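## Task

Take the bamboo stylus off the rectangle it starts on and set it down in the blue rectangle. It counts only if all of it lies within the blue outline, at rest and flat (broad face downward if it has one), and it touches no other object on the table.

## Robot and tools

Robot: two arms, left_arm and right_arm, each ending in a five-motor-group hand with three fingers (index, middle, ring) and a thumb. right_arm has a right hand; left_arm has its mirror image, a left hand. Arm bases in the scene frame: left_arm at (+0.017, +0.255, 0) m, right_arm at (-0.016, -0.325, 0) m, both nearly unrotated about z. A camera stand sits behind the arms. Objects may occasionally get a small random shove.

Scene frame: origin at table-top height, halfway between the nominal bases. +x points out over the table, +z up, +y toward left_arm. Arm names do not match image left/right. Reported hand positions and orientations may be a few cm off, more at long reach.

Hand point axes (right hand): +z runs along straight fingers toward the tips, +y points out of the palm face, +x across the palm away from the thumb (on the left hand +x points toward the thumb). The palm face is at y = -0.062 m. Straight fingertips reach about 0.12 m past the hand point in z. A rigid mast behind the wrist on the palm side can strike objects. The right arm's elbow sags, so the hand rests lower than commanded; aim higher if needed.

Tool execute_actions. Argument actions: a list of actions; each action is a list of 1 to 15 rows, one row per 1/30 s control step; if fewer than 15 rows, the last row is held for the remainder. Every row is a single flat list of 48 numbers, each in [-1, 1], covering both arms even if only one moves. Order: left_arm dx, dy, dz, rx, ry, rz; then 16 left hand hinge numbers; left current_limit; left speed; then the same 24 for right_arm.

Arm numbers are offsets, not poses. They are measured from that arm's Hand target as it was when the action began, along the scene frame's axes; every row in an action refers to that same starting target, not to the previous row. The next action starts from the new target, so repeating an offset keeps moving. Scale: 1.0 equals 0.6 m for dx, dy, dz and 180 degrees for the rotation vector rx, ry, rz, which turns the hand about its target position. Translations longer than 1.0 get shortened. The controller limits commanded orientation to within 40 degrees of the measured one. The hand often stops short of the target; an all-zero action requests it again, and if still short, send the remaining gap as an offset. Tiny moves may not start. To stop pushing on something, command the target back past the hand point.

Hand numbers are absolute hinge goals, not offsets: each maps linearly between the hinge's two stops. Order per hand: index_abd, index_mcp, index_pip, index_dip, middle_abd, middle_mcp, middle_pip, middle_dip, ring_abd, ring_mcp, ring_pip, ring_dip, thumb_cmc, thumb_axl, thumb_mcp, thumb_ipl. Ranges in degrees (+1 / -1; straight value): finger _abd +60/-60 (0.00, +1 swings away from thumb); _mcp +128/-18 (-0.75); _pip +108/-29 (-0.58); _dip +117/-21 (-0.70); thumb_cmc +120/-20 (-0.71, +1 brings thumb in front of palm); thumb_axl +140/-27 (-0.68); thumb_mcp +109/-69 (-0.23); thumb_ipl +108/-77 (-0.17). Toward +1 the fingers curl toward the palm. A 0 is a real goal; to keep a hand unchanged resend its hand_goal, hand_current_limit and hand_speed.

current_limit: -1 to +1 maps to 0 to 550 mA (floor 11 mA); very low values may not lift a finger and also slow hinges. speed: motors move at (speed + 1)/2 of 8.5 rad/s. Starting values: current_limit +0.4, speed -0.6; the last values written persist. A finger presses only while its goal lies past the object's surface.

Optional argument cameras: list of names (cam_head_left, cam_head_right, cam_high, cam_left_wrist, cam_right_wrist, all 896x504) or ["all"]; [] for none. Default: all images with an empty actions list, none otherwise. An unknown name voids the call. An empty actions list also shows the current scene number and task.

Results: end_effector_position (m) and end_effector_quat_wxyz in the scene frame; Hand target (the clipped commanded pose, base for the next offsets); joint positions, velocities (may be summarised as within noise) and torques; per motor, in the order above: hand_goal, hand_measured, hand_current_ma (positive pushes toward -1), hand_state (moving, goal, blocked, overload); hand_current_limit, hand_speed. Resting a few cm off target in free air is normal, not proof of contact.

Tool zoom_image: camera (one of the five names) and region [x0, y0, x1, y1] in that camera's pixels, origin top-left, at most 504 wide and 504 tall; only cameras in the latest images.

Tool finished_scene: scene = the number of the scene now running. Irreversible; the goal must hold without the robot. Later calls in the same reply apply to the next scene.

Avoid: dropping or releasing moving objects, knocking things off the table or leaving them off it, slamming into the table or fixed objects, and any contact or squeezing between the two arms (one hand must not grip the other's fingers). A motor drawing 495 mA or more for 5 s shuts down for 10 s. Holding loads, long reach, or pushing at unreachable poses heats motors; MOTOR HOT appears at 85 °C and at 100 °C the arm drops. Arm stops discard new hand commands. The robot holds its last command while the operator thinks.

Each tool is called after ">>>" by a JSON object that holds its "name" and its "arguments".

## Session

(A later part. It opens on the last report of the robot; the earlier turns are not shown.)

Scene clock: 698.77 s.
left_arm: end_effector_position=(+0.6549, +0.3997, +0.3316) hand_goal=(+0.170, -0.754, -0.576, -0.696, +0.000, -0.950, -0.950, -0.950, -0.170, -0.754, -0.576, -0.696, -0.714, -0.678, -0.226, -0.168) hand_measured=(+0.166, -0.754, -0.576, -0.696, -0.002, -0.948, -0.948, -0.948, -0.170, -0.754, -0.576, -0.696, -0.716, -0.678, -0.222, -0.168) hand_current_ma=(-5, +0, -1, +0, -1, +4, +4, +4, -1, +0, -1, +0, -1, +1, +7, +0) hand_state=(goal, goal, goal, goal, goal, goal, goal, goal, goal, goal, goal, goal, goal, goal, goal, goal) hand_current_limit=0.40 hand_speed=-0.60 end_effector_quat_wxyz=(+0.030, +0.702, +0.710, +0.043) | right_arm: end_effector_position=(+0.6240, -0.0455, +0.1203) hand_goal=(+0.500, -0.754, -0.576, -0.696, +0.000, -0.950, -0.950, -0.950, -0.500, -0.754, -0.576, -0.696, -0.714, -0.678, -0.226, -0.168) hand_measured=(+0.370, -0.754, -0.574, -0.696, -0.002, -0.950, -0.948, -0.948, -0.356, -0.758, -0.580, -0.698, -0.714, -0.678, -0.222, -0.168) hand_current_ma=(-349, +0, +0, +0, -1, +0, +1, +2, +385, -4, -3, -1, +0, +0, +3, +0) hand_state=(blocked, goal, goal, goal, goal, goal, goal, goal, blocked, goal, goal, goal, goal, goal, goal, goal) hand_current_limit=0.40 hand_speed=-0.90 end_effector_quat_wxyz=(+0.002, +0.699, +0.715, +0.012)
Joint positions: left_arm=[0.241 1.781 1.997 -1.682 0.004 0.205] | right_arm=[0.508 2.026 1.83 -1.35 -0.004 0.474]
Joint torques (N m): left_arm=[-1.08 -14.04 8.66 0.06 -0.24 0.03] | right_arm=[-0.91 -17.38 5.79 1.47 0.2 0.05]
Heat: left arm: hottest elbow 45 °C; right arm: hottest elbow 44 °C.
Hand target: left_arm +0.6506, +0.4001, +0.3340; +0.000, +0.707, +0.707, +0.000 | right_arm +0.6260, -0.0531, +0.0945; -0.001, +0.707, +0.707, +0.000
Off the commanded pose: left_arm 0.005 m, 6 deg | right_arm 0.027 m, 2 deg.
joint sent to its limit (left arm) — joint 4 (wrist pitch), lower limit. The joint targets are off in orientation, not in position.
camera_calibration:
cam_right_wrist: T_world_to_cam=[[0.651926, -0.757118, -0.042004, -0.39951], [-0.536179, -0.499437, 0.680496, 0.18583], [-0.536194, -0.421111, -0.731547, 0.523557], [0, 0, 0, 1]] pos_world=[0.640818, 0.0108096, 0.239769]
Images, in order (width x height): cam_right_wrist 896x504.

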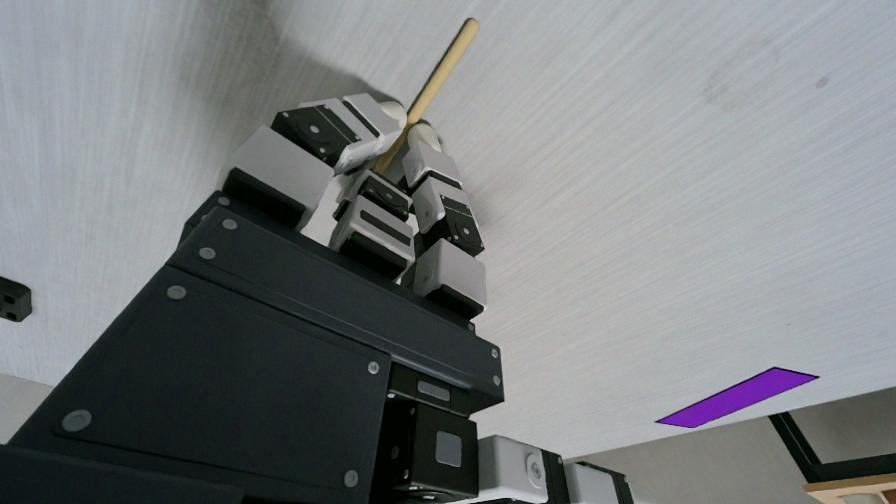

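>>> {"name": "execute_actions", "arguments": {"actions": [[[0,0,0,0,0,0, 0.17,-0.754,-0.576,-0.696,0,-0.95,-0.95,-0.95,-0.17,-0.754,-0.576,-0.696,-0.714,-0.678,-0.226,-0.168,0.4,-0.6, 0,0,0.01,0,0,0, 0.33,-0.754,-0.576,-0.696,0,-0.95,-0.95,-0.95,-0.31,-0.754,-0.576,-0.696,-0.714,-0.678,-0.226,-0.168,0.4,-0.9]],[[0,0,0,0,0,0, 0.17,-0.754,-0.576,-0.696,0,-0.95,-0.95,-0.95,-0.17,-0.754,-0.576,-0.696,-0.714,-0.678,-0.226,-0.168,0.4,-0.6, 0,0,0.01,0,0,0, 0.17,-0.754,-0.576,-0.696,0,-0.95,-0.95,-0.95,-0.17,-0.754,-0.576,-0.696,-0.714,-0.678,-0.226,-0.168,0.4,-0.85]],[[0,0,0,0,0,0, 0.17,-0.754,-0.576,-0.696,0,-0.95,-0.95,-0.95,-0.17,-0.754,-0.576,-0.696,-0.714,-0.678,-0.226,-0.168,0.4,-0.6, 0,0,0.04,0,0,0, 0.17,-0.754,-0.576,-0.696,0,-0.95,-0.95,-0.95,-0.17,-0.754,-0.576,-0.696,-0.714,-0.678,-0.226,-0.168,0.4,-0.6]]], "cameras": ["cam_right_wrist"]}}

>>> {"name": "zoom_image", "arguments": {"camera": "cam_right_wrist", "region": [340, 0, 620, 220]}}

Scene clock: 707.50 s.
left_arm: end_effector_position=(+0.6549, +0.3997, +0.3316) hand_goal=(+0.170, -0.754, -0.576, -0.696, +0.000, -0.950, -0.950, -0.950, -0.170, -0.754, -0.576, -0.696, -0.714, -0.678, -0.226, -0.168) hand_measured=(+0.166, -0.754, -0.576, -0.696, -0.002, -0.948, -0.948, -0.948, -0.170, -0.754, -0.576, -0.696, -0.716, -0.678, -0.222, -0.168) hand_current_ma=(-5, +0, -1, +0, -1, +4, +4, +4, -1, +0, -1, +0, -1, +1, +7, +0) hand_state=(goal, goal, goal, goal, goal, goal, goal, goal, goal, goal, goal, goal, goal, goal, goal, goal) hand_current_limit=0.40 hand_speed=-0.60 end_effector_quat_wxyz=(+0.030, +0.702, +0.710, +0.043) | right_arm: end_effector_position=(+0.6174, -0.0510, +0.1231) hand_goal=(+0.170, -0.754, -0.576, -0.696, +0.000, -0.950, -0.950, -0.950, -0.170, -0.754, -0.576, -0.696, -0.714, -0.678, -0.226, -0.168) hand_measured=(+0.172, -0.748, -0.574, -0.696, -0.002, -0.948, -0.948, -0.948, -0.194, -0.734, -0.564, -0.692, -0.714, -0.678, -0.222, -0.168) hand_current_ma=(+1, +6, +2, +0, -1, +1, +1, +2, -31, +31, +14, +3, +0, +0, +3, +0) hand_state=(goal, goal, goal, goal, goal, goal, goal, goal, blocked, goal, goal, goal, goal, goal, goal, goal) hand_current_limit=0.40 hand_speed=-0.60 end_effector_quat_wxyz=(-0.002, +0.701, +0.713, -0.004)
Joint positions: left_arm=[0.241 1.781 1.997 -1.682 0.004 0.205] | right_arm=[0.506 2.023 1.839 -1.395 -0.003 0.476]
Joint torques (N m): left_arm=[-1.03 -14.04 8.68 0.05 -0.24 0.03] | right_arm=[-0.32 -18.67 9.47 0.12 0.14 0.02]
Heat: left arm: hottest elbow 44 °C; right arm: hottest elbow 43 °C.
Hand target: left_arm +0.6506, +0.4001, +0.3340; +0.000, +0.707, +0.707, +0.000 | right_arm +0.6260, -0.0531, +0.1305; -0.001, +0.707, +0.707, +0.000
Off the commanded pose: left_arm 0.005 m, 6 deg | right_arm 0.012 m, 1 deg.
joint sent to its limit (left arm) — joint 4 (wrist pitch), lower limit. The joint targets are off in orientation, not in position.
camera_calibration:
cam_right_wrist: T_world_to_cam=[[0.647809, -0.760316, -0.0475833, -0.396196], [-0.518278, -0.485642, 0.703946, 0.164414], [-0.558329, -0.431361, -0.708658, 0.530104], [0, 0, 0, 1]] pos_world=[0.637844, 0.00727872, 0.241071]
Images, in order (width x height): cam_right_wrist 896x504.

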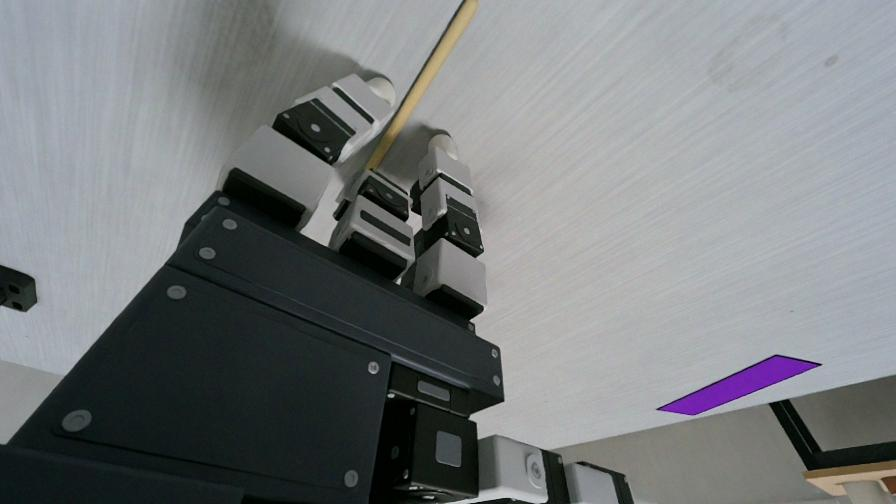

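Scaled by 1.800 from the camera's 896x504 image, which has a finer 1280x720 frame.

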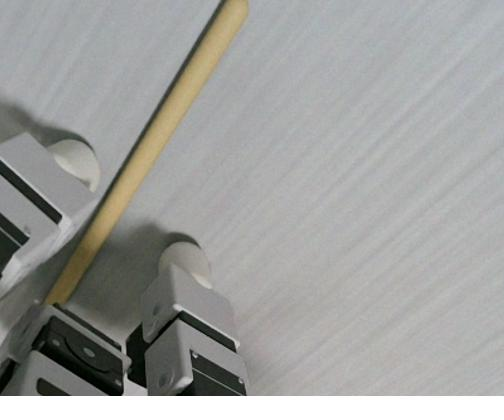

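>>> {"name": "execute_actions", "arguments": {"actions": [[[0,0,0,0,0,0, 0.17,-0.754,-0.576,-0.696,0,-0.95,-0.95,-0.95,-0.17,-0.754,-0.576,-0.696,-0.714,-0.678,-0.226,-0.168,0.4,-0.6, 0,0,0.08,0,0,0, 0.17,-0.754,-0.576,-0.696,0,-0.95,-0.95,-0.95,-0.17,-0.754,-0.576,-0.696,-0.714,-0.678,-0.226,-0.168,0.4,-0.6]],[[0,0,0,0,0,0, 0.17,-0.754,-0.576,-0.696,0,-0.95,-0.95,-0.95,-0.17,-0.754,-0.576,-0.696,-0.714,-0.678,-0.226,-0.168,0.4,-0.6, 0,-0.05,0.1,0,0,0, 0.17,-0.754,-0.576,-0.696,0,-0.95,-0.95,-0.95,-0.17,-0.754,-0.576,-0.696,-0.714,-0.678,-0.226,-0.168,0.4,-0.6]],[[0,-0.08,0,0,0,0, 0.17,-0.754,-0.576,-0.696,0,-0.95,-0.95,-0.95,-0.17,-0.754,-0.576,-0.696,-0.714,-0.678,-0.226,-0.168,0.4,-0.6, 0,-0.14,0.05,0,0,0, 0.17,-0.754,-0.576,-0.696,0,-0.95,-0.95,-0.95,-0.17,-0.754,-0.576,-0.696,-0.714,-0.678,-0.226,-0.168,0.4,-0.6]],[[0,-0.1,0,0,0,0, 0.17,-0.754,-0.576,-0.696,0,-0.95,-0.95,-0.95,-0.17,-0.754,-0.576,-0.696,-0.714,-0.678,-0.226,-0.168,0.4,-0.6, 0,-0.15,0,0,0,0, 0.17,-0.754,-0.576,-0.696,0,-0.95,-0.95,-0.95,-0.17,-0.754,-0.576,-0.696,-0.714,-0.678,-0.226,-0.168,0.4,-0.6]],[[0,-0.1,-0.02,0,0,0, 0.17,-0.754,-0.576,-0.696,0,-0.95,-0.95,-0.95,-0.17,-0.754,-0.576,-0.696,-0.714,-0.678,-0.226,-0.168,0.4,-0.6, 0,-0.15,0,0,0,0, 0.17,-0.754,-0.576,-0.696,0,-0.95,-0.95,-0.95,-0.17,-0.754,-0.576,-0.696,-0.714,-0.678,-0.226,-0.168,0.4,-0.6]],[[0,-0.1,-0.05,0,0,0, 0.17,-0.754,-0.576,-0.696,0,-0.95,-0.95,-0.95,-0.17,-0.754,-0.576,-0.696,-0.714,-0.678,-0.226,-0.168,0.4,-0.6, 0,-0.15,0,0,0,0, 0.17,-0.754,-0.576,-0.696,0,-0.95,-0.95,-0.95,-0.17,-0.754,-0.576,-0.696,-0.714,-0.678,-0.226,-0.168,0.4,-0.6]],[[-0.02,-0.13,-0.08,0,0,0, 0.17,-0.754,-0.576,-0.696,0,-0.95,-0.95,-0.95,-0.17,-0.754,-0.576,-0.696,-0.714,-0.678,-0.226,-0.168,0.4,-0.6, 0,0,0,0,0,0, 0.17,-0.754,-0.576,-0.696,0,-0.95,-0.95,-0.95,-0.17,-0.754,-0.576,-0.696,-0.714,-0.678,-0.226,-0.168,0.4,-0.6]]], "cameras": ["cam_left_wrist","cam_head_left","cam_head_right"]}}

>>> {"name": "zoom_image", "arguments": {"camera": "cam_head_right", "region": [400, 270, 520, 370]}}

>>> {"name": "zoom_image", "arguments": {"camera": "cam_head_left", "region": [380, 270, 500, 370]}}

Scene clock: 724.57 s.
left_arm: end_effector_position=(+0.6342, +0.0869, +0.2383) hand_goal=(+0.170, -0.754, -0.576, -0.696, +0.000, -0.950, -0.950, -0.950, -0.170, -0.754, -0.576, -0.696, -0.714, -0.678, -0.226, -0.168) hand_measured=(+0.166, -0.754, -0.576, -0.696, -0.002, -0.948, -0.948, -0.948, -0.170, -0.754, -0.576, -0.696, -0.716, -0.678, -0.222, -0.168) hand_current_ma=(-4, +0, -1, +0, -1, +4, +4, +4, -1, +0, -1, +0, -1, +1, +7, +0) hand_state=(goal, goal, goal, goal, goal, goal, goal, goal, goal, goal, goal, goal, goal, goal, goal, goal) hand_current_limit=0.40 hand_speed=-0.60 end_effector_quat_wxyz=(-0.009, +0.716, +0.698, -0.006) | right_arm: end_effector_position=(+0.6173, -0.4425, +0.2601) hand_goal=(+0.170, -0.754, -0.576, -0.696, +0.000, -0.950, -0.950, -0.950, -0.170, -0.754, -0.576, -0.696, -0.714, -0.678, -0.226, -0.168) hand_measured=(+0.172, -0.752, -0.574, -0.696, -0.002, -0.946, -0.948, -0.948, -0.172, -0.752, -0.572, -0.694, -0.714, -0.678, -0.222, -0.168) hand_current_ma=(+0, +2, +1, +0, -1, +3, +1, +2, +0, +2, +2, +1, +0, +0, +3, +0) hand_state=(goal, goal, goal, goal, goal, goal, goal, goal, goal, goal, goal, goal, goal, goal, goal, goal) hand_current_limit=0.40 hand_speed=-0.60 end_effector_quat_wxyz=(-0.009, +0.714, +0.700, -0.008)
Joint positions: left_arm=[-0.316 1.837 1.862 -1.616 0.002 -0.314] | right_arm=[-0.155 1.821 1.896 -1.67 0.003 -0.148]
Joint torques (N m): left_arm=[-0.32 -14.51 9.07 0.55 -0.21 -0.3] | right_arm=[0.73 -16.09 8.77 0.83 -0.04 -0.23]
Heat: left arm: hottest elbow 43 °C; right arm: hottest elbow 44 °C.
Hand target: left_arm +0.6386, +0.0939, +0.2441; +0.000, +0.707, +0.707, +0.000 | right_arm +0.6261, -0.4370, +0.2686; -0.001, +0.707, +0.707, +0.000
Off the commanded pose: left_arm 0.010 m, 2 deg | right_arm 0.013 m, 2 deg.
camera_calibration:
cam_left_wrist: T_world_to_cam=[[-0.656842, -0.752468, 0.0484869, 0.431581], [-0.507075, 0.488396, 0.710172, 0.0700663], [-0.558062, 0.441884, -0.702356, 0.608817], [0, 0, 0, 1]] pos_world=[0.658767, 0.0215043, 0.356921]
Images, in order (width x height): cam_head_left 896x504, cam_head_right 896x504, cam_left_wrist 896x504.

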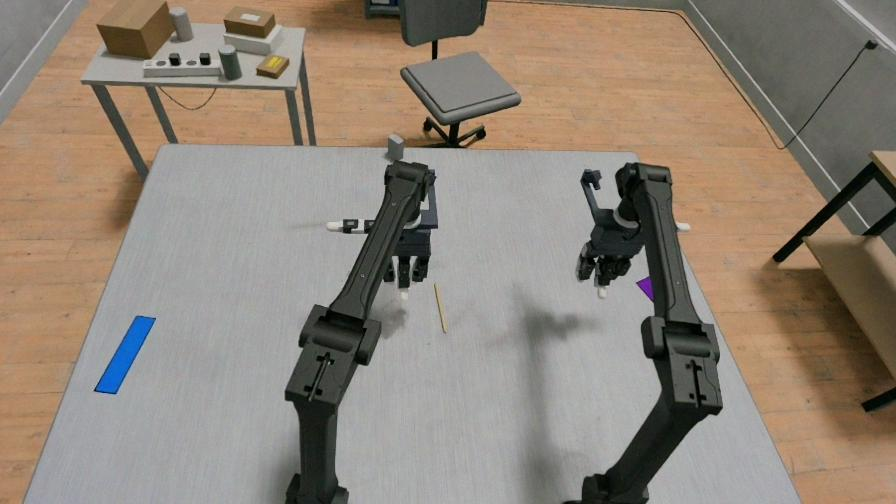

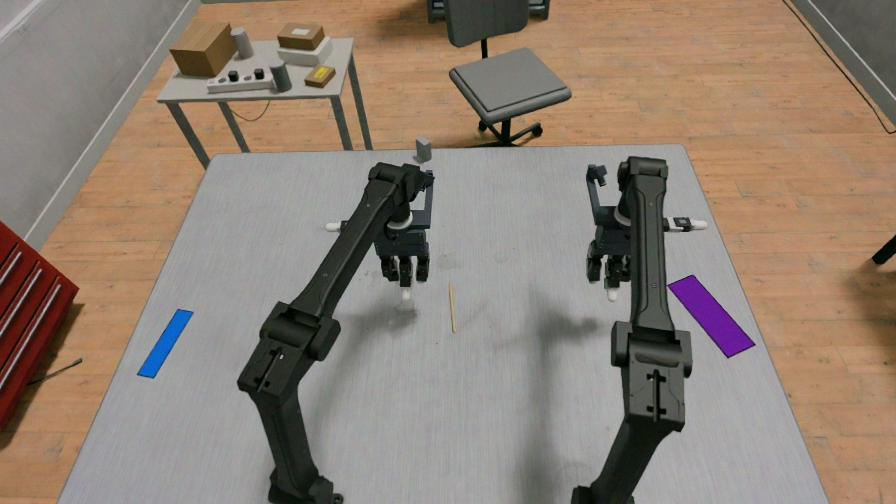

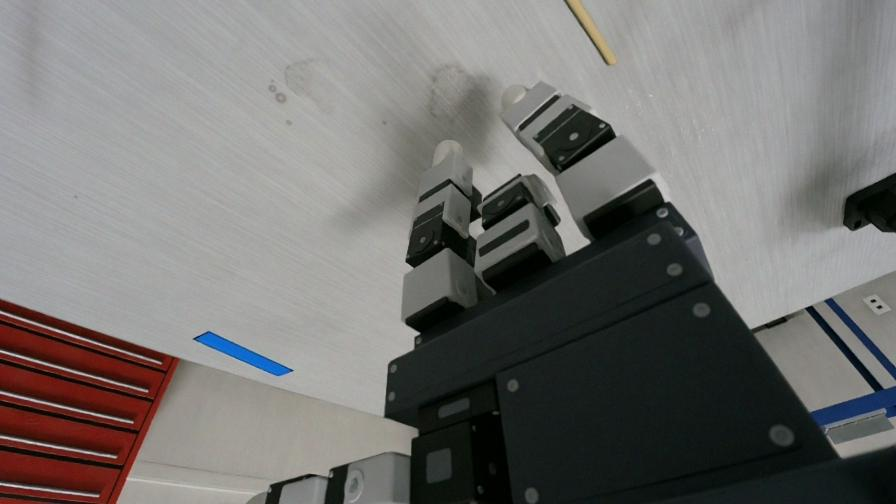

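Scaled by 4.200 from the camera's 896x504 image, which has a finer 1280x720 frame.

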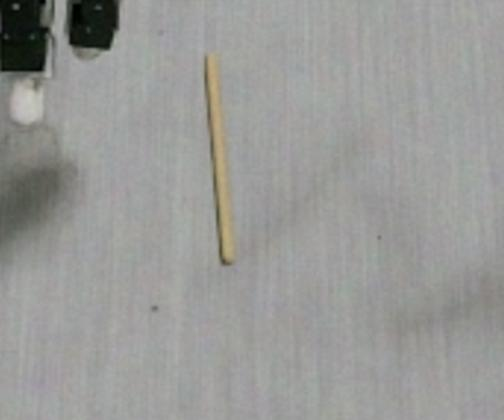

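Scaled by 4.200 from the camera's 896x504 image, which has a finer 1280x720 frame.

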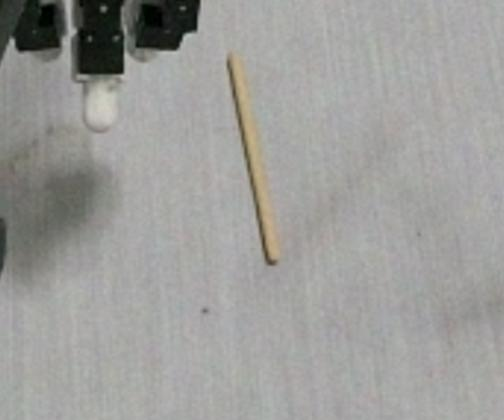

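>>> {"name": "execute_actions", "arguments": {"actions": [[[-0.01,-0.085,-0.03,0,0,0.011, 0.17,-0.754,-0.576,-0.696,0,-0.95,-0.95,-0.95,-0.17,-0.754,-0.576,-0.696,-0.714,-0.678,-0.226,-0.168,0.4,-0.6, 0,0,0,0,0,0, 0.17,-0.754,-0.576,-0.696,0,-0.95,-0.95,-0.95,-0.17,-0.754,-0.576,-0.696,-0.714,-0.678,-0.226,-0.168,0.4,-0.6]],[[-0.01,-0.084,-0.04,0,0,0.011, 0.17,-0.754,-0.576,-0.696,0,-0.95,-0.95,-0.95,-0.17,-0.754,-0.576,-0.696,-0.714,-0.678,-0.226,-0.168,0.4,-0.6, 0,0,0,0,0,0, 0.17,-0.754,-0.576,-0.696,0,-0.95,-0.95,-0.95,-0.17,-0.754,-0.576,-0.696,-0.714,-0.678,-0.226,-0.168,0.4,-0.6]],[[0,0,-0.05,0,0,0, 0.17,-0.754,-0.576,-0.696,0,-0.95,-0.95,-0.95,-0.17,-0.754,-0.576,-0.696,-0.714,-0.678,-0.226,-0.168,0.4,-0.6, 0,0,0,0,0,0, 0.17,-0.754,-0.576,-0.696,0,-0.95,-0.95,-0.95,-0.17,-0.754,-0.576,-0.696,-0.714,-0.678,-0.226,-0.168,0.4,-0.6]]], "cameras": ["cam_left_wrist"]}}

>>> {"name": "zoom_image", "arguments": {"camera": "cam_left_wrist", "region": [350, 0, 650, 220]}}

Scene clock: 750.27 s.
left_arm: end_effector_position=(+0.6244, -0.0097, +0.1745) hand_goal=(+0.170, -0.754, -0.576, -0.696, +0.000, -0.950, -0.950, -0.950, -0.170, -0.754, -0.576, -0.696, -0.714, -0.678, -0.226, -0.168) hand_measured=(+0.166, -0.754, -0.576, -0.696, -0.002, -0.946, -0.948, -0.948, -0.170, -0.754, -0.576, -0.696, -0.716, -0.678, -0.222, -0.168) hand_current_ma=(-4, +0, -1, +0, -1, +5, +4, +4, -1, +0, -1, +0, -1, +1, +7, +0) hand_state=(goal, goal, goal, goal, goal, goal, goal, goal, goal, goal, goal, goal, goal, goal, goal, goal) hand_current_limit=0.40 hand_speed=-0.60 end_effector_quat_wxyz=(-0.002, +0.689, +0.725, -0.001) | right_arm: end_effector_position=(+0.6173, -0.4425, +0.2601) hand_goal=(+0.170, -0.754, -0.576, -0.696, +0.000, -0.950, -0.950, -0.950, -0.170, -0.754, -0.576, -0.696, -0.714, -0.678, -0.226, -0.168) hand_measured=(+0.172, -0.752, -0.574, -0.696, -0.002, -0.946, -0.948, -0.948, -0.172, -0.752, -0.572, -0.694, -0.714, -0.678, -0.222, -0.168) hand_current_ma=(+0, +2, +1, +0, -1, +3, +1, +2, +0, +2, +2, +1, +0, +0, +3, +0) hand_state=(goal, goal, goal, goal, goal, goal, goal, goal, goal, goal, goal, goal, goal, goal, goal, goal) hand_current_limit=0.40 hand_speed=-0.60 end_effector_quat_wxyz=(-0.009, +0.714, +0.700, -0.008)
Joint positions: left_arm=[-0.484 1.936 1.838 -1.478 0.002 -0.56] | right_arm=[-0.155 1.821 1.896 -1.67 0.003 -0.148]
Joint torques (N m): left_arm=[-0.73 -15.03 8.46 0.55 -0.22 -0.28] | right_arm=[0.32 -16.56 8.94 0.83 -0.04 -0.23]
Heat: left arm: hottest elbow 42 °C; right arm: hottest elbow 43 °C.
Hand target: left_arm +0.6266, -0.0073, +0.1720; +0.000, +0.682, +0.731, +0.000 | right_arm +0.6261, -0.4370, +0.2686; -0.001, +0.707, +0.707, +0.000
Off the commanded pose: left_arm 0.004 m, 1 deg | right_arm 0.013 m, 2 deg.
camera_calibration:
cam_left_wrist: T_world_to_cam=[[-0.597306, -0.800956, 0.0411657, 0.319139], [-0.55369, 0.448955, 0.701332, 0.187794], [-0.580217, 0.396117, -0.711645, 0.616262], [0, 0, 0, 1]] pos_world=[0.652169, -0.0728064, 0.293716]
Images, in order (width x height): cam_left_wrist 896x504.

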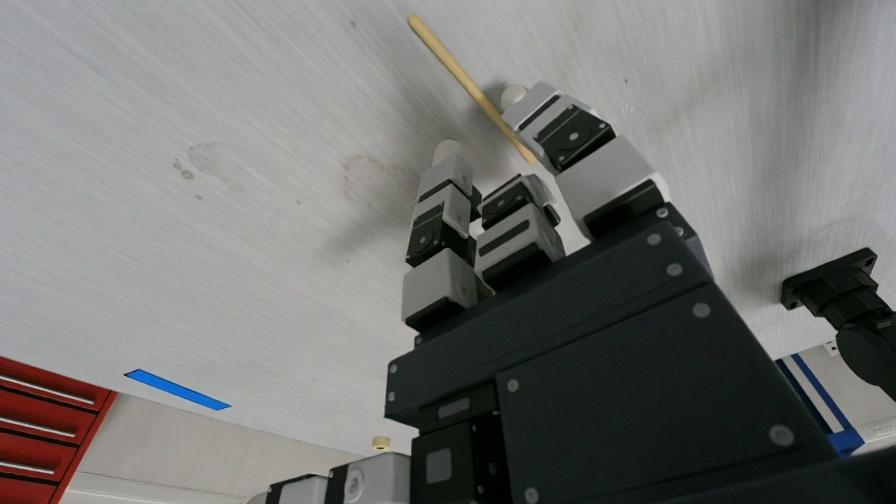

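Scaled by 1.680 from the camera's 896x504 image, which has a finer 1280x720 frame.

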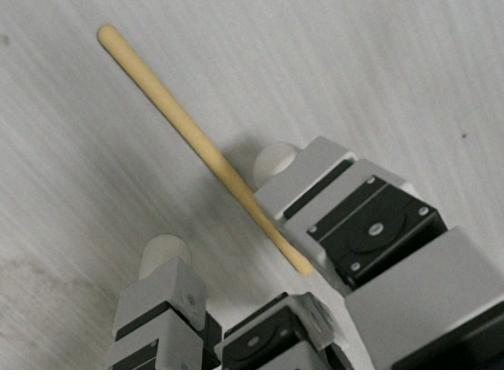

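>>> {"name": "execute_actions", "arguments": {"actions": [[[-0.009,-0.006,-0.04,0,0,0.008, 0.17,-0.754,-0.576,-0.696,0,-0.95,-0.95,-0.95,-0.17,-0.754,-0.576,-0.696,-0.714,-0.678,-0.226,-0.168,0.4,-0.6, 0,0,0,0,0,0, 0.17,-0.754,-0.576,-0.696,0,-0.95,-0.95,-0.95,-0.17,-0.754,-0.576,-0.696,-0.714,-0.678,-0.226,-0.168,0.4,-0.6]],[[0,0,-0.03,0,0,0, 0.22,-0.754,-0.576,-0.696,0,-0.95,-0.95,-0.95,-0.22,-0.754,-0.576,-0.696,-0.714,-0.678,-0.226,-0.168,0.4,-0.8, 0,0,0,0,0,0, 0.17,-0.754,-0.576,-0.696,0,-0.95,-0.95,-0.95,-0.17,-0.754,-0.576,-0.696,-0.714,-0.678,-0.226,-0.168,0.4,-0.6]]], "cameras": ["cam_left_wrist"]}}

>>> {"name": "zoom_image", "arguments": {"camera": "cam_left_wrist", "region": [350, 0, 650, 220]}}

Scene clock: 764.33 s.
left_arm: end_effector_position=(+0.6223, -0.0061, +0.1321) hand_goal=(+0.220, -0.754, -0.576, -0.696, +0.000, -0.950, -0.950, -0.950, -0.220, -0.754, -0.576, -0.696, -0.714, -0.678, -0.226, -0.168) hand_measured=(+0.214, -0.754, -0.576, -0.696, -0.002, -0.946, -0.948, -0.948, -0.214, -0.754, -0.576, -0.696, -0.716, -0.678, -0.222, -0.168) hand_current_ma=(-8, +0, -1, +0, -1, +5, +4, +4, +7, +0, -1, +0, -1, +1, +7, +0) hand_state=(goal, goal, goal, goal, goal, goal, goal, goal, goal, goal, goal, goal, goal, goal, goal, goal) hand_current_limit=0.40 hand_speed=-0.80 end_effector_quat_wxyz=(-0.003, +0.675, +0.738, -0.001) | right_arm: end_effector_position=(+0.6173, -0.4425, +0.2601) hand_goal=(+0.170, -0.754, -0.576, -0.696, +0.000, -0.950, -0.950, -0.950, -0.170, -0.754, -0.576, -0.696, -0.714, -0.678, -0.226, -0.168) hand_measured=(+0.172, -0.752, -0.574, -0.696, -0.002, -0.946, -0.948, -0.948, -0.172, -0.752, -0.572, -0.694, -0.714, -0.678, -0.222, -0.168) hand_current_ma=(+0, +2, +1, +0, -1, +3, +1, +2, +0, +2, +2, +1, +0, +0, +3, +0) hand_state=(goal, goal, goal, goal, goal, goal, goal, goal, goal, goal, goal, goal, goal, goal, goal, goal) hand_current_limit=0.40 hand_speed=-0.60 end_effector_quat_wxyz=(-0.009, +0.714, +0.700, -0.008)
Joint positions: left_arm=[-0.484 1.951 1.749 -1.375 0.002 -0.597] | right_arm=[-0.155 1.821 1.896 -1.67 0.003 -0.148]
Joint torques (N m): left_arm=[-2.2 -15.09 8.31 0.55 -0.21 -0.28] | right_arm=[0.73 -16.15 8.81 0.65 -0.06 -0.18]
Heat: left arm: hottest elbow 42 °C; right arm: hottest elbow 43 °C.
Hand target: left_arm +0.6212, -0.0109, +0.1301; +0.000, +0.673, +0.739, +0.000 | right_arm +0.6261, -0.4370, +0.2686; -0.001, +0.707, +0.707, +0.000
Off the commanded pose: left_arm 0.005 m, 1 deg | right_arm 0.013 m, 2 deg.
camera_calibration:
cam_left_wrist: T_world_to_cam=[[-0.56728, -0.822502, 0.041038, 0.303695], [-0.569482, 0.427793, 0.701914, 0.224399], [-0.594881, 0.374811, -0.711079, 0.592324], [0, 0, 0, 1]] pos_world=[0.652434, -0.0682164, 0.251217]
Images, in order (width x height): cam_left_wrist 896x504.

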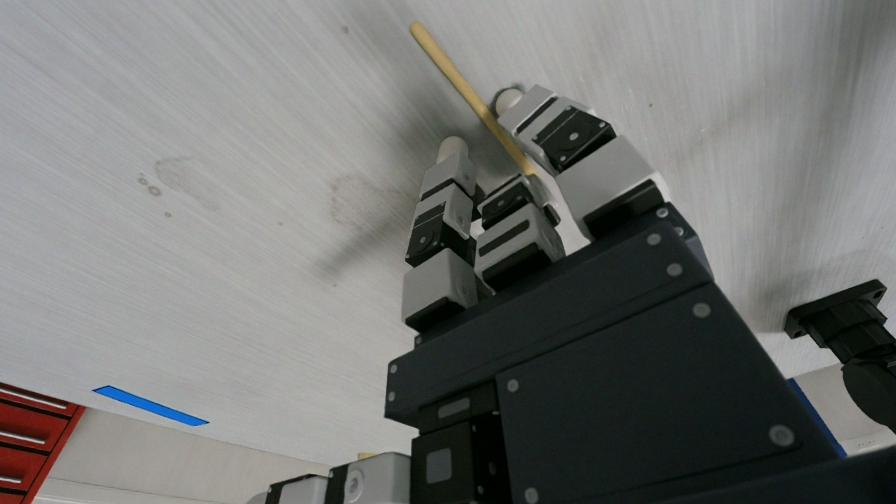

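Scaled by 1.680 from the camera's 896x504 image, which has a finer 1280x720 frame.

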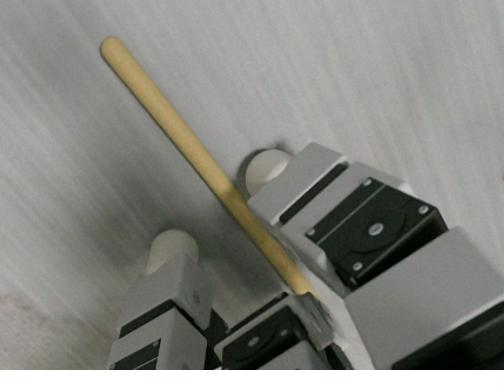

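>>> {"name": "execute_actions", "arguments": {"actions": [[[-0.007,-0.018,0,0,0,0, 0.17,-0.754,-0.576,-0.696,0,-0.95,-0.95,-0.95,-0.17,-0.754,-0.576,-0.696,-0.714,-0.678,-0.226,-0.168,0.4,-0.6, 0,0,0,0,0,0, 0.17,-0.754,-0.576,-0.696,0,-0.95,-0.95,-0.95,-0.17,-0.754,-0.576,-0.696,-0.714,-0.678,-0.226,-0.168,0.4,-0.6]]], "cameras": ["cam_left_wrist"]}}

>>> {"name": "zoom_image", "arguments": {"camera": "cam_left_wrist", "region": [350, 0, 650, 220]}}

Scene clock: 773.70 s.
left_arm: end_effector_position=(+0.6175, -0.0142, +0.1316) hand_goal=(+0.170, -0.754, -0.576, -0.696, +0.000, -0.950, -0.950, -0.950, -0.170, -0.754, -0.576, -0.696, -0.714, -0.678, -0.226, -0.168) hand_measured=(+0.172, -0.754, -0.576, -0.696, -0.002, -0.946, -0.948, -0.948, -0.172, -0.754, -0.576, -0.696, -0.716, -0.678, -0.222, -0.168) hand_current_ma=(+3, +0, -1, +0, -1, +5, +4, +4, -2, +0, -1, +0, -1, +1, +7, +0) hand_state=(goal, goal, goal, goal, goal, goal, goal, goal, goal, goal, goal, goal, goal, goal, goal, goal) hand_current_limit=0.40 hand_speed=-0.60 end_effector_quat_wxyz=(-0.003, +0.674, +0.739, -0.002) | right_arm: end_effector_position=(+0.6173, -0.4425, +0.2601) hand_goal=(+0.170, -0.754, -0.576, -0.696, +0.000, -0.950, -0.950, -0.950, -0.170, -0.754, -0.576, -0.696, -0.714, -0.678, -0.226, -0.168) hand_measured=(+0.172, -0.752, -0.574, -0.696, -0.002, -0.946, -0.948, -0.948, -0.172, -0.752, -0.572, -0.694, -0.714, -0.678, -0.222, -0.168) hand_current_ma=(+0, +2, +1, +0, -1, +3, +1, +2, +0, +2, +2, +1, +0, +0, +3, +0) hand_state=(goal, goal, goal, goal, goal, goal, goal, goal, goal, goal, goal, goal, goal, goal, goal, goal) hand_current_limit=0.40 hand_speed=-0.60 end_effector_quat_wxyz=(-0.009, +0.714, +0.700, -0.008)
Joint positions: left_arm=[-0.5 1.952 1.749 -1.375 0.002 -0.615] | right_arm=[-0.155 1.821 1.896 -1.67 0.003 -0.148]
Joint torques (N m): left_arm=[-2.37 -14.62 8.95 0.46 -0.21 -0.29] | right_arm=[0.26 -16.67 8.85 0.91 -0.06 -0.22]
Heat: left arm: hottest elbow 41 °C; right arm: hottest elbow 43 °C.
Hand target: left_arm +0.6170, -0.0216, +0.1299; +0.000, +0.673, +0.740, +0.000 | right_arm +0.6261, -0.4370, +0.2686; -0.001, +0.707, +0.707, +0.000
Off the commanded pose: left_arm 0.008 m, 0 deg | right_arm 0.013 m, 2 deg.
camera_calibration:
cam_left_wrist: T_world_to_cam=[[-0.565005, -0.824067, 0.0410394, 0.292904], [-0.570174, 0.425914, 0.702495, 0.225811], [-0.596382, 0.373513, -0.710505, 0.593056], [0, 0, 0, 1]] pos_world=[0.647932, -0.0763178, 0.250718]
Images, in order (width x height): cam_left_wrist 896x504.

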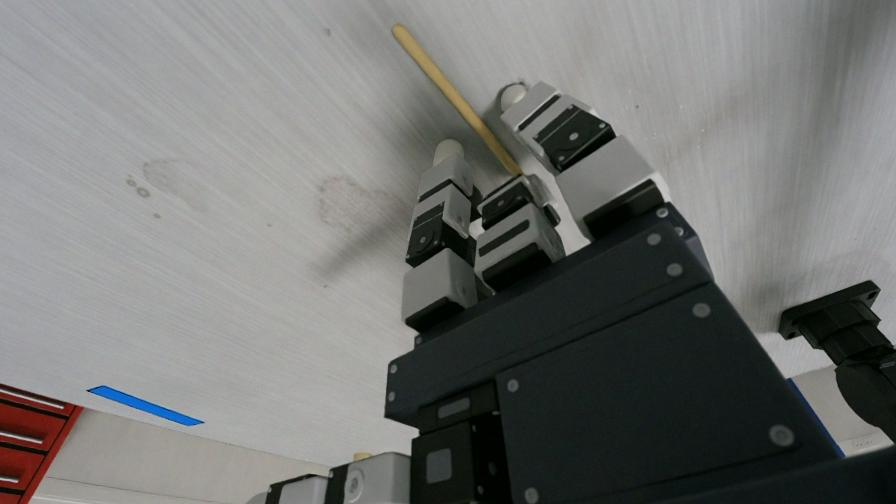

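Scaled by 1.680 from the camera's 896x504 image, which has a finer 1280x720 frame.

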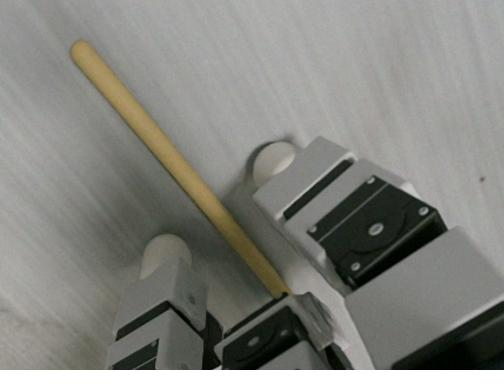

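>>> {"name": "execute_actions", "arguments": {"actions": [[[0,0,-0.012,0,0,0, 0.26,-0.754,-0.576,-0.696,0,-0.95,-0.95,-0.95,-0.26,-0.754,-0.576,-0.696,-0.714,-0.678,-0.226,-0.168,0.4,-0.8, 0,0,0,0,0,0, 0.17,-0.754,-0.576,-0.696,0,-0.95,-0.95,-0.95,-0.17,-0.754,-0.576,-0.696,-0.714,-0.678,-0.226,-0.168,0.4,-0.6]]]}}

>>> {"name": "execute_actions", "arguments": {"actions": [[[0,0,-0.012,0,0,0, 0.31,-0.754,-0.576,-0.696,0,-0.95,-0.95,-0.95,-0.31,-0.754,-0.576,-0.696,-0.714,-0.678,-0.226,-0.168,0.4,-0.8, 0,0,0,0,0,0, 0.17,-0.754,-0.576,-0.696,0,-0.95,-0.95,-0.95,-0.17,-0.754,-0.576,-0.696,-0.714,-0.678,-0.226,-0.168,0.4,-0.6]]], "cameras": ["cam_left_wrist"]}}

>>> {"name": "zoom_image", "arguments": {"camera": "cam_left_wrist", "region": [350, 0, 650, 220]}}

Scene clock: 780.70 s.
left_arm: end_effector_position=(+0.6205, -0.0159, +0.1290) hand_goal=(+0.260, -0.754, -0.576, -0.696, +0.000, -0.950, -0.950, -0.950, -0.260, -0.754, -0.576, -0.696, -0.714, -0.678, -0.226, -0.168) hand_measured=(+0.254, -0.754, -0.576, -0.696, -0.002, -0.946, -0.948, -0.948, -0.254, -0.754, -0.576, -0.696, -0.716, -0.678, -0.222, -0.168) hand_current_ma=(-9, +0, -1, +0, -1, +5, +4, +4, +7, +0, -1, +0, -1, +1, +7, +0) hand_state=(goal, goal, goal, goal, goal, goal, goal, goal, goal, goal, goal, goal, goal, goal, goal, goal) hand_current_limit=0.40 hand_speed=-0.80 end_effector_quat_wxyz=(+0.001, +0.674, +0.739, -0.001) | right_arm: end_effector_position=(+0.6173, -0.4425, +0.2601) hand_goal=(+0.170, -0.754, -0.576, -0.696, +0.000, -0.950, -0.950, -0.950, -0.170, -0.754, -0.576, -0.696, -0.714, -0.678, -0.226, -0.168) hand_measured=(+0.172, -0.752, -0.574, -0.696, -0.002, -0.946, -0.948, -0.948, -0.172, -0.752, -0.572, -0.694, -0.714, -0.678, -0.222, -0.168) hand_current_ma=(+0, +2, +1, +0, -1, +3, +1, +2, +0, +2, +2, +1, +0, +0, +3, +0) hand_state=(goal, goal, goal, goal, goal, goal, goal, goal, goal, goal, goal, goal, goal, goal, goal, goal) hand_current_limit=0.40 hand_speed=-0.60 end_effector_quat_wxyz=(-0.009, +0.714, +0.700, -0.008)
Joint positions: left_arm=[-0.5 1.958 1.749 -1.36 0.002 -0.616] | right_arm=[-0.155 1.821 1.896 -1.67 0.003 -0.148]
Joint torques (N m): left_arm=[-2.32 -14.86 7.82 0.58 -0.22 -0.27] | right_arm=[0.97 -15.91 8.85 0.87 -0.03 -0.23]
Heat: left arm: hottest elbow 41 °C; right arm: hottest elbow 44 °C.
Hand target: left_arm +0.6171, -0.0216, +0.1228; +0.000, +0.673, +0.740, +0.000 | right_arm +0.6261, -0.4370, +0.2686; -0.001, +0.707, +0.707, +0.000
Off the commanded pose: left_arm 0.009 m, 0 deg | right_arm 0.013 m, 2 deg.

Scene clock: 781.40 s.
left_arm: end_effector_position=(+0.6212, -0.0170, +0.1269) hand_goal=(+0.310, -0.754, -0.576, -0.696, +0.000, -0.950, -0.950, -0.950, -0.310, -0.754, -0.576, -0.696, -0.714, -0.678, -0.226, -0.168) hand_measured=(+0.300, -0.754, -0.576, -0.696, -0.002, -0.946, -0.948, -0.948, -0.302, -0.756, -0.578, -0.696, -0.716, -0.678, -0.222, -0.168) hand_current_ma=(-16, +0, -1, +0, -1, +5, +4, +4, +14, -3, -2, +0, -1, +1, +7, +0) hand_state=(goal, goal, goal, goal, goal, goal, goal, goal, goal, goal, goal, goal, goal, goal, goal, goal) hand_current_limit=0.40 hand_speed=-0.80 end_effector_quat_wxyz=(+0.004, +0.674, +0.738, +0.000) | right_arm: end_effector_position=(+0.6173, -0.4425, +0.2601) hand_goal=(+0.170, -0.754, -0.576, -0.696, +0.000, -0.950, -0.950, -0.950, -0.170, -0.754, -0.576, -0.696, -0.714, -0.678, -0.226, -0.168) hand_measured=(+0.172, -0.752, -0.574, -0.696, -0.002, -0.946, -0.948, -0.948, -0.172, -0.752, -0.572, -0.694, -0.714, -0.678, -0.222, -0.168) hand_current_ma=(+0, +2, +1, +0, -1, +3, +1, +2, +0, +2, +2, +1, +0, +0, +3, +0) hand_state=(goal, goal, goal, goal, goal, goal, goal, goal, goal, goal, goal, goal, goal, goal, goal, goal) hand_current_limit=0.40 hand_speed=-0.60 end_effector_quat_wxyz=(-0.009, +0.714, +0.700, -0.008)
Joint positions: left_arm=[-0.5 1.958 1.743 -1.347 0.002 -0.616] | right_arm=[-0.155 1.821 1.896 -1.67 0.003 -0.148]
Joint torques (N m): left_arm=[-2.26 -14.56 7.3 0.75 -0.22 -0.27] | right_arm=[0.97 -16.62 8.91 0.73 -0.11 -0.2]
Heat: left arm: hottest elbow 41 °C; right arm: hottest elbow 44 °C.
Hand target: left_arm +0.6170, -0.0217, +0.1156; +0.000, +0.673, +0.739, +0.000 | right_arm +0.6261, -0.4370, +0.2686; -0.001, +0.707, +0.707, +0.000
Off the commanded pose: left_arm 0.013 m, 1 deg | right_arm 0.013 m, 2 deg.
camera_calibration:
cam_left_wrist: T_world_to_cam=[[-0.565869, -0.823512, 0.0402591, 0.293561], [-0.579104, 0.431734, 0.691552, 0.239399], [-0.586882, 0.368014, -0.721204, 0.588295], [0, 0, 0, 1]] pos_world=[0.650014, -0.0781064, 0.246906]
Images, in order (width x height): cam_left_wrist 896x504.

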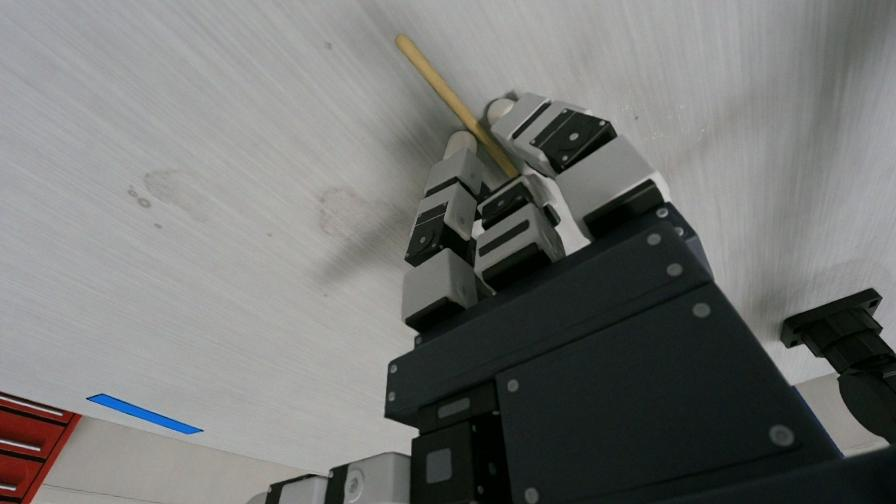

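Scaled by 1.680 from the camera's 896x504 image, which has a finer 1280x720 frame.

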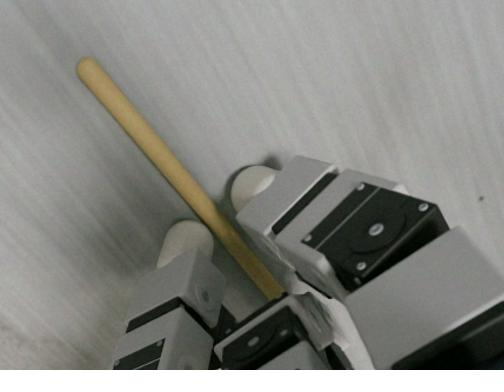

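>>> {"name": "execute_actions", "arguments": {"actions": [[[0,0,-0.004,0,0,0, 0.33,-0.754,-0.576,-0.696,0,-0.95,-0.95,-0.95,-0.33,-0.754,-0.576,-0.696,-0.714,-0.678,-0.226,-0.168,0.4,-0.85, 0,0,0,0,0,0, 0.17,-0.754,-0.576,-0.696,0,-0.95,-0.95,-0.95,-0.17,-0.754,-0.576,-0.696,-0.714,-0.678,-0.226,-0.168,0.4,-0.6]],[[0,0,-0.004,0,0,0, 0.45,-0.754,-0.576,-0.696,0,-0.95,-0.95,-0.95,-0.45,-0.754,-0.576,-0.696,-0.714,-0.678,-0.226,-0.168,0.4,-0.9, 0,0,0,0,0,0, 0.17,-0.754,-0.576,-0.696,0,-0.95,-0.95,-0.95,-0.17,-0.754,-0.576,-0.696,-0.714,-0.678,-0.226,-0.168,0.4,-0.6]],[[0,0,0,0,0,0, 0.45,-0.754,-0.576,-0.696,0,-0.95,-0.95,-0.95,-0.45,-0.754,-0.576,-0.696,-0.714,-0.678,-0.226,-0.168,0.4,-0.9, 0,0,0,0,0,0, 0.17,-0.754,-0.576,-0.696,0,-0.95,-0.95,-0.95,-0.17,-0.754,-0.576,-0.696,-0.714,-0.678,-0.226,-0.168,0.4,-0.6]]], "cameras": ["cam_left_wrist"]}}

>>> {"name": "zoom_image", "arguments": {"camera": "cam_left_wrist", "region": [350, 0, 650, 220]}}

Scene clock: 790.60 s.
left_arm: end_effector_position=(+0.6207, -0.0153, +0.1252) hand_goal=(+0.450, -0.754, -0.576, -0.696, +0.000, -0.950, -0.950, -0.950, -0.450, -0.754, -0.576, -0.696, -0.714, -0.678, -0.226, -0.168) hand_measured=(+0.350, -0.760, -0.580, -0.698, -0.002, -0.950, -0.948, -0.948, -0.366, -0.754, -0.578, -0.696, -0.716, -0.678, -0.222, -0.168) hand_current_ma=(-299, -9, -5, -3, -1, +0, +2, +4, +243, +0, -1, +0, -1, +1, +7, +0) hand_state=(blocked, goal, goal, goal, goal, goal, goal, goal, blocked, goal, goal, goal, goal, goal, goal, goal) hand_current_limit=0.40 hand_speed=-0.90 end_effector_quat_wxyz=(+0.003, +0.674, +0.739, +0.003) | right_arm: end_effector_position=(+0.6173, -0.4425, +0.2601) hand_goal=(+0.170, -0.754, -0.576, -0.696, +0.000, -0.950, -0.950, -0.950, -0.170, -0.754, -0.576, -0.696, -0.714, -0.678, -0.226, -0.168) hand_measured=(+0.172, -0.752, -0.574, -0.696, -0.002, -0.946, -0.948, -0.948, -0.172, -0.752, -0.572, -0.694, -0.714, -0.678, -0.222, -0.168) hand_current_ma=(+0, +2, +1, +0, -1, +3, +1, +2, +0, +2, +2, +1, +0, +0, +3, +0) hand_state=(goal, goal, goal, goal, goal, goal, goal, goal, goal, goal, goal, goal, goal, goal, goal, goal) hand_current_limit=0.40 hand_speed=-0.60 end_effector_quat_wxyz=(-0.009, +0.714, +0.700, -0.008)
Joint positions: left_arm=[-0.5 1.957 1.737 -1.344 -0.004 -0.618] | right_arm=[-0.155 1.821 1.896 -1.67 0.003 -0.148]
Joint torques (N m): left_arm=[-2.32 -14.33 7.08 1.05 0 -0.26] | right_arm=[0.73 -16.32 8.91 0.84 -0.07 -0.22]
Heat: left arm: hottest elbow 41 °C; right arm: hottest elbow 44 °C.
Hand target: left_arm +0.6170, -0.0217, +0.1109; +0.000, +0.673, +0.740, +0.000 | right_arm +0.6261, -0.4370, +0.2686; -0.001, +0.707, +0.707, +0.000
Off the commanded pose: left_arm 0.016 m, 0 deg | right_arm 0.013 m, 2 deg.
camera_calibration:
cam_left_wrist: T_world_to_cam=[[-0.564361, -0.82483, 0.0339368, 0.294559], [-0.580762, 0.42591, 0.693769, 0.240255], [-0.586696, 0.371827, -0.719397, 0.585894], [0, 0, 0, 1]] pos_world=[0.64951, -0.0772165, 0.244812]
Images, in order (width x height): cam_left_wrist 896x504.

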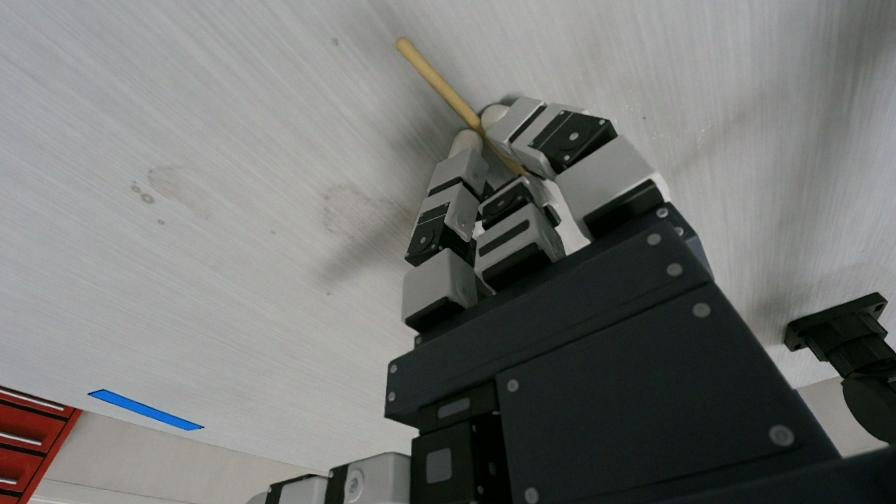

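Scaled by 1.680 from the camera's 896x504 image, which has a finer 1280x720 frame.

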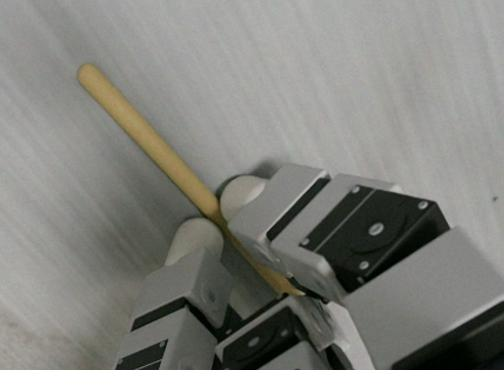

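>>> {"name": "execute_actions", "arguments": {"actions": [[[0,0,0.03,0,0,0, 0.5,-0.754,-0.576,-0.696,0,-0.95,-0.95,-0.95,-0.5,-0.754,-0.576,-0.696,-0.714,-0.678,-0.226,-0.168,0.4,-0.9, 0,0,0,0,0,0, 0.17,-0.754,-0.576,-0.696,0,-0.95,-0.95,-0.95,-0.17,-0.754,-0.576,-0.696,-0.714,-0.678,-0.226,-0.168,0.4,-0.6]],[[0,0,0.05,0,0,0, 0.5,-0.754,-0.576,-0.696,0,-0.95,-0.95,-0.95,-0.5,-0.754,-0.576,-0.696,-0.714,-0.678,-0.226,-0.168,0.4,-0.9, 0,0,0,0,0,0, 0.17,-0.754,-0.576,-0.696,0,-0.95,-0.95,-0.95,-0.17,-0.754,-0.576,-0.696,-0.714,-0.678,-0.226,-0.168,0.4,-0.6]],[[0,0,0.06,0,0,0, 0.5,-0.754,-0.576,-0.696,0,-0.95,-0.95,-0.95,-0.5,-0.754,-0.576,-0.696,-0.714,-0.678,-0.226,-0.168,0.4,-0.9, 0,0,0,0,0,0, 0.17,-0.754,-0.576,-0.696,0,-0.95,-0.95,-0.95,-0.17,-0.754,-0.576,-0.696,-0.714,-0.678,-0.226,-0.168,0.4,-0.6]]], "cameras": ["cam_left_wrist"]}}

>>> {"name": "zoom_image", "arguments": {"camera": "cam_left_wrist", "region": [350, 0, 650, 220]}}

Scene clock: 809.97 s.
left_arm: end_effector_position=(+0.6081, -0.0081, +0.1643) hand_goal=(+0.500, -0.754, -0.576, -0.696, +0.000, -0.950, -0.950, -0.950, -0.500, -0.754, -0.576, -0.696, -0.714, -0.678, -0.226, -0.168) hand_measured=(+0.354, -0.752, -0.574, -0.696, -0.002, -0.946, -0.948, -0.948, -0.368, -0.744, -0.572, -0.694, -0.716, -0.678, -0.222, -0.168) hand_current_ma=(-385, +4, +2, +0, -1, +5, +2, +4, +385, +18, +7, +1, -1, +1, +7, +0) hand_state=(blocked, goal, goal, goal, goal, goal, goal, goal, blocked, goal, goal, goal, goal, goal, goal, goal) hand_current_limit=0.40 hand_speed=-0.90 end_effector_quat_wxyz=(-0.027, +0.673, +0.739, -0.004) | right_arm: end_effector_position=(+0.6173, -0.4425, +0.2601) hand_goal=(+0.170, -0.754, -0.576, -0.696, +0.000, -0.950, -0.950, -0.950, -0.170, -0.754, -0.576, -0.696, -0.714, -0.678, -0.226, -0.168) hand_measured=(+0.172, -0.752, -0.574, -0.696, -0.002, -0.946, -0.948, -0.948, -0.172, -0.752, -0.572, -0.694, -0.714, -0.678, -0.222, -0.168) hand_current_ma=(+0, +2, +1, +0, -1, +3, +1, +2, +0, +2, +2, +1, +0, +0, +3, +0) hand_state=(goal, goal, goal, goal, goal, goal, goal, goal, goal, goal, goal, goal, goal, goal, goal, goal) hand_current_limit=0.40 hand_speed=-0.60 end_effector_quat_wxyz=(-0.009, +0.714, +0.700, -0.008)
Joint positions: left_arm=[-0.5 1.939 1.821 -1.508 -0.004 -0.618] | right_arm=[-0.155 1.821 1.896 -1.67 0.003 -0.148]
Joint torques (N m): left_arm=[-2.26 -15.91 14.08 -0.38 0 -0.26] | right_arm=[1.2 -16.67 8.92 0.84 -0.04 -0.21]
Heat: left arm: hottest elbow 40 °C; right arm: hottest elbow 44 °C.
Hand target: left_arm +0.6171, -0.0217, +0.1948; +0.000, +0.673, +0.740, +0.000 | right_arm +0.6261, -0.4370, +0.2686; -0.001, +0.707, +0.707, +0.000
Off the commanded pose: left_arm 0.035 m, 3 deg | right_arm 0.013 m, 2 deg.
camera_calibration:
cam_left_wrist: T_world_to_cam=[[-0.562351, -0.825967, 0.0392338, 0.28994], [-0.542483, 0.404322, 0.736367, 0.172216], [-0.624078, 0.392813, -0.675444, 0.619658], [0, 0, 0, 1]] pos_world=[0.643187, -0.0735598, 0.280355]
Images, in order (width x height): cam_left_wrist 896x504.

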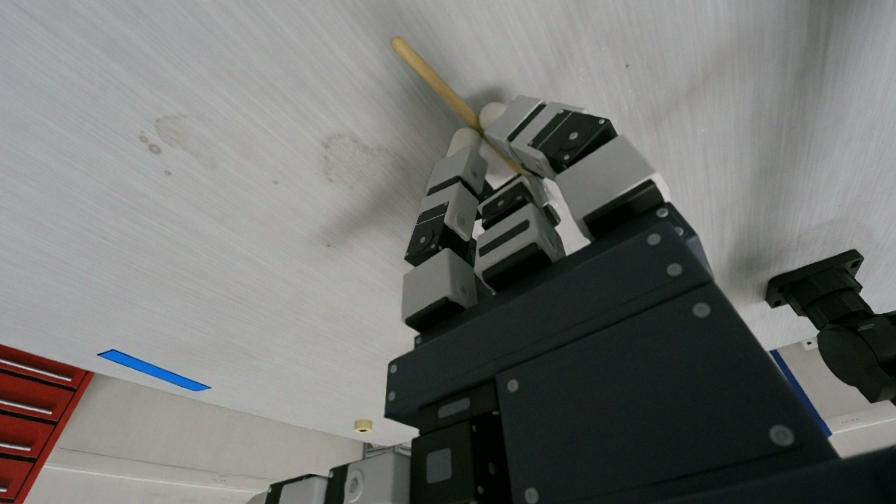

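Scaled by 1.680 from the camera's 896x504 image, which has a finer 1280x720 frame.

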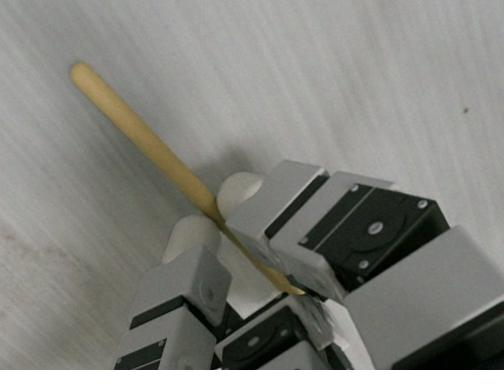

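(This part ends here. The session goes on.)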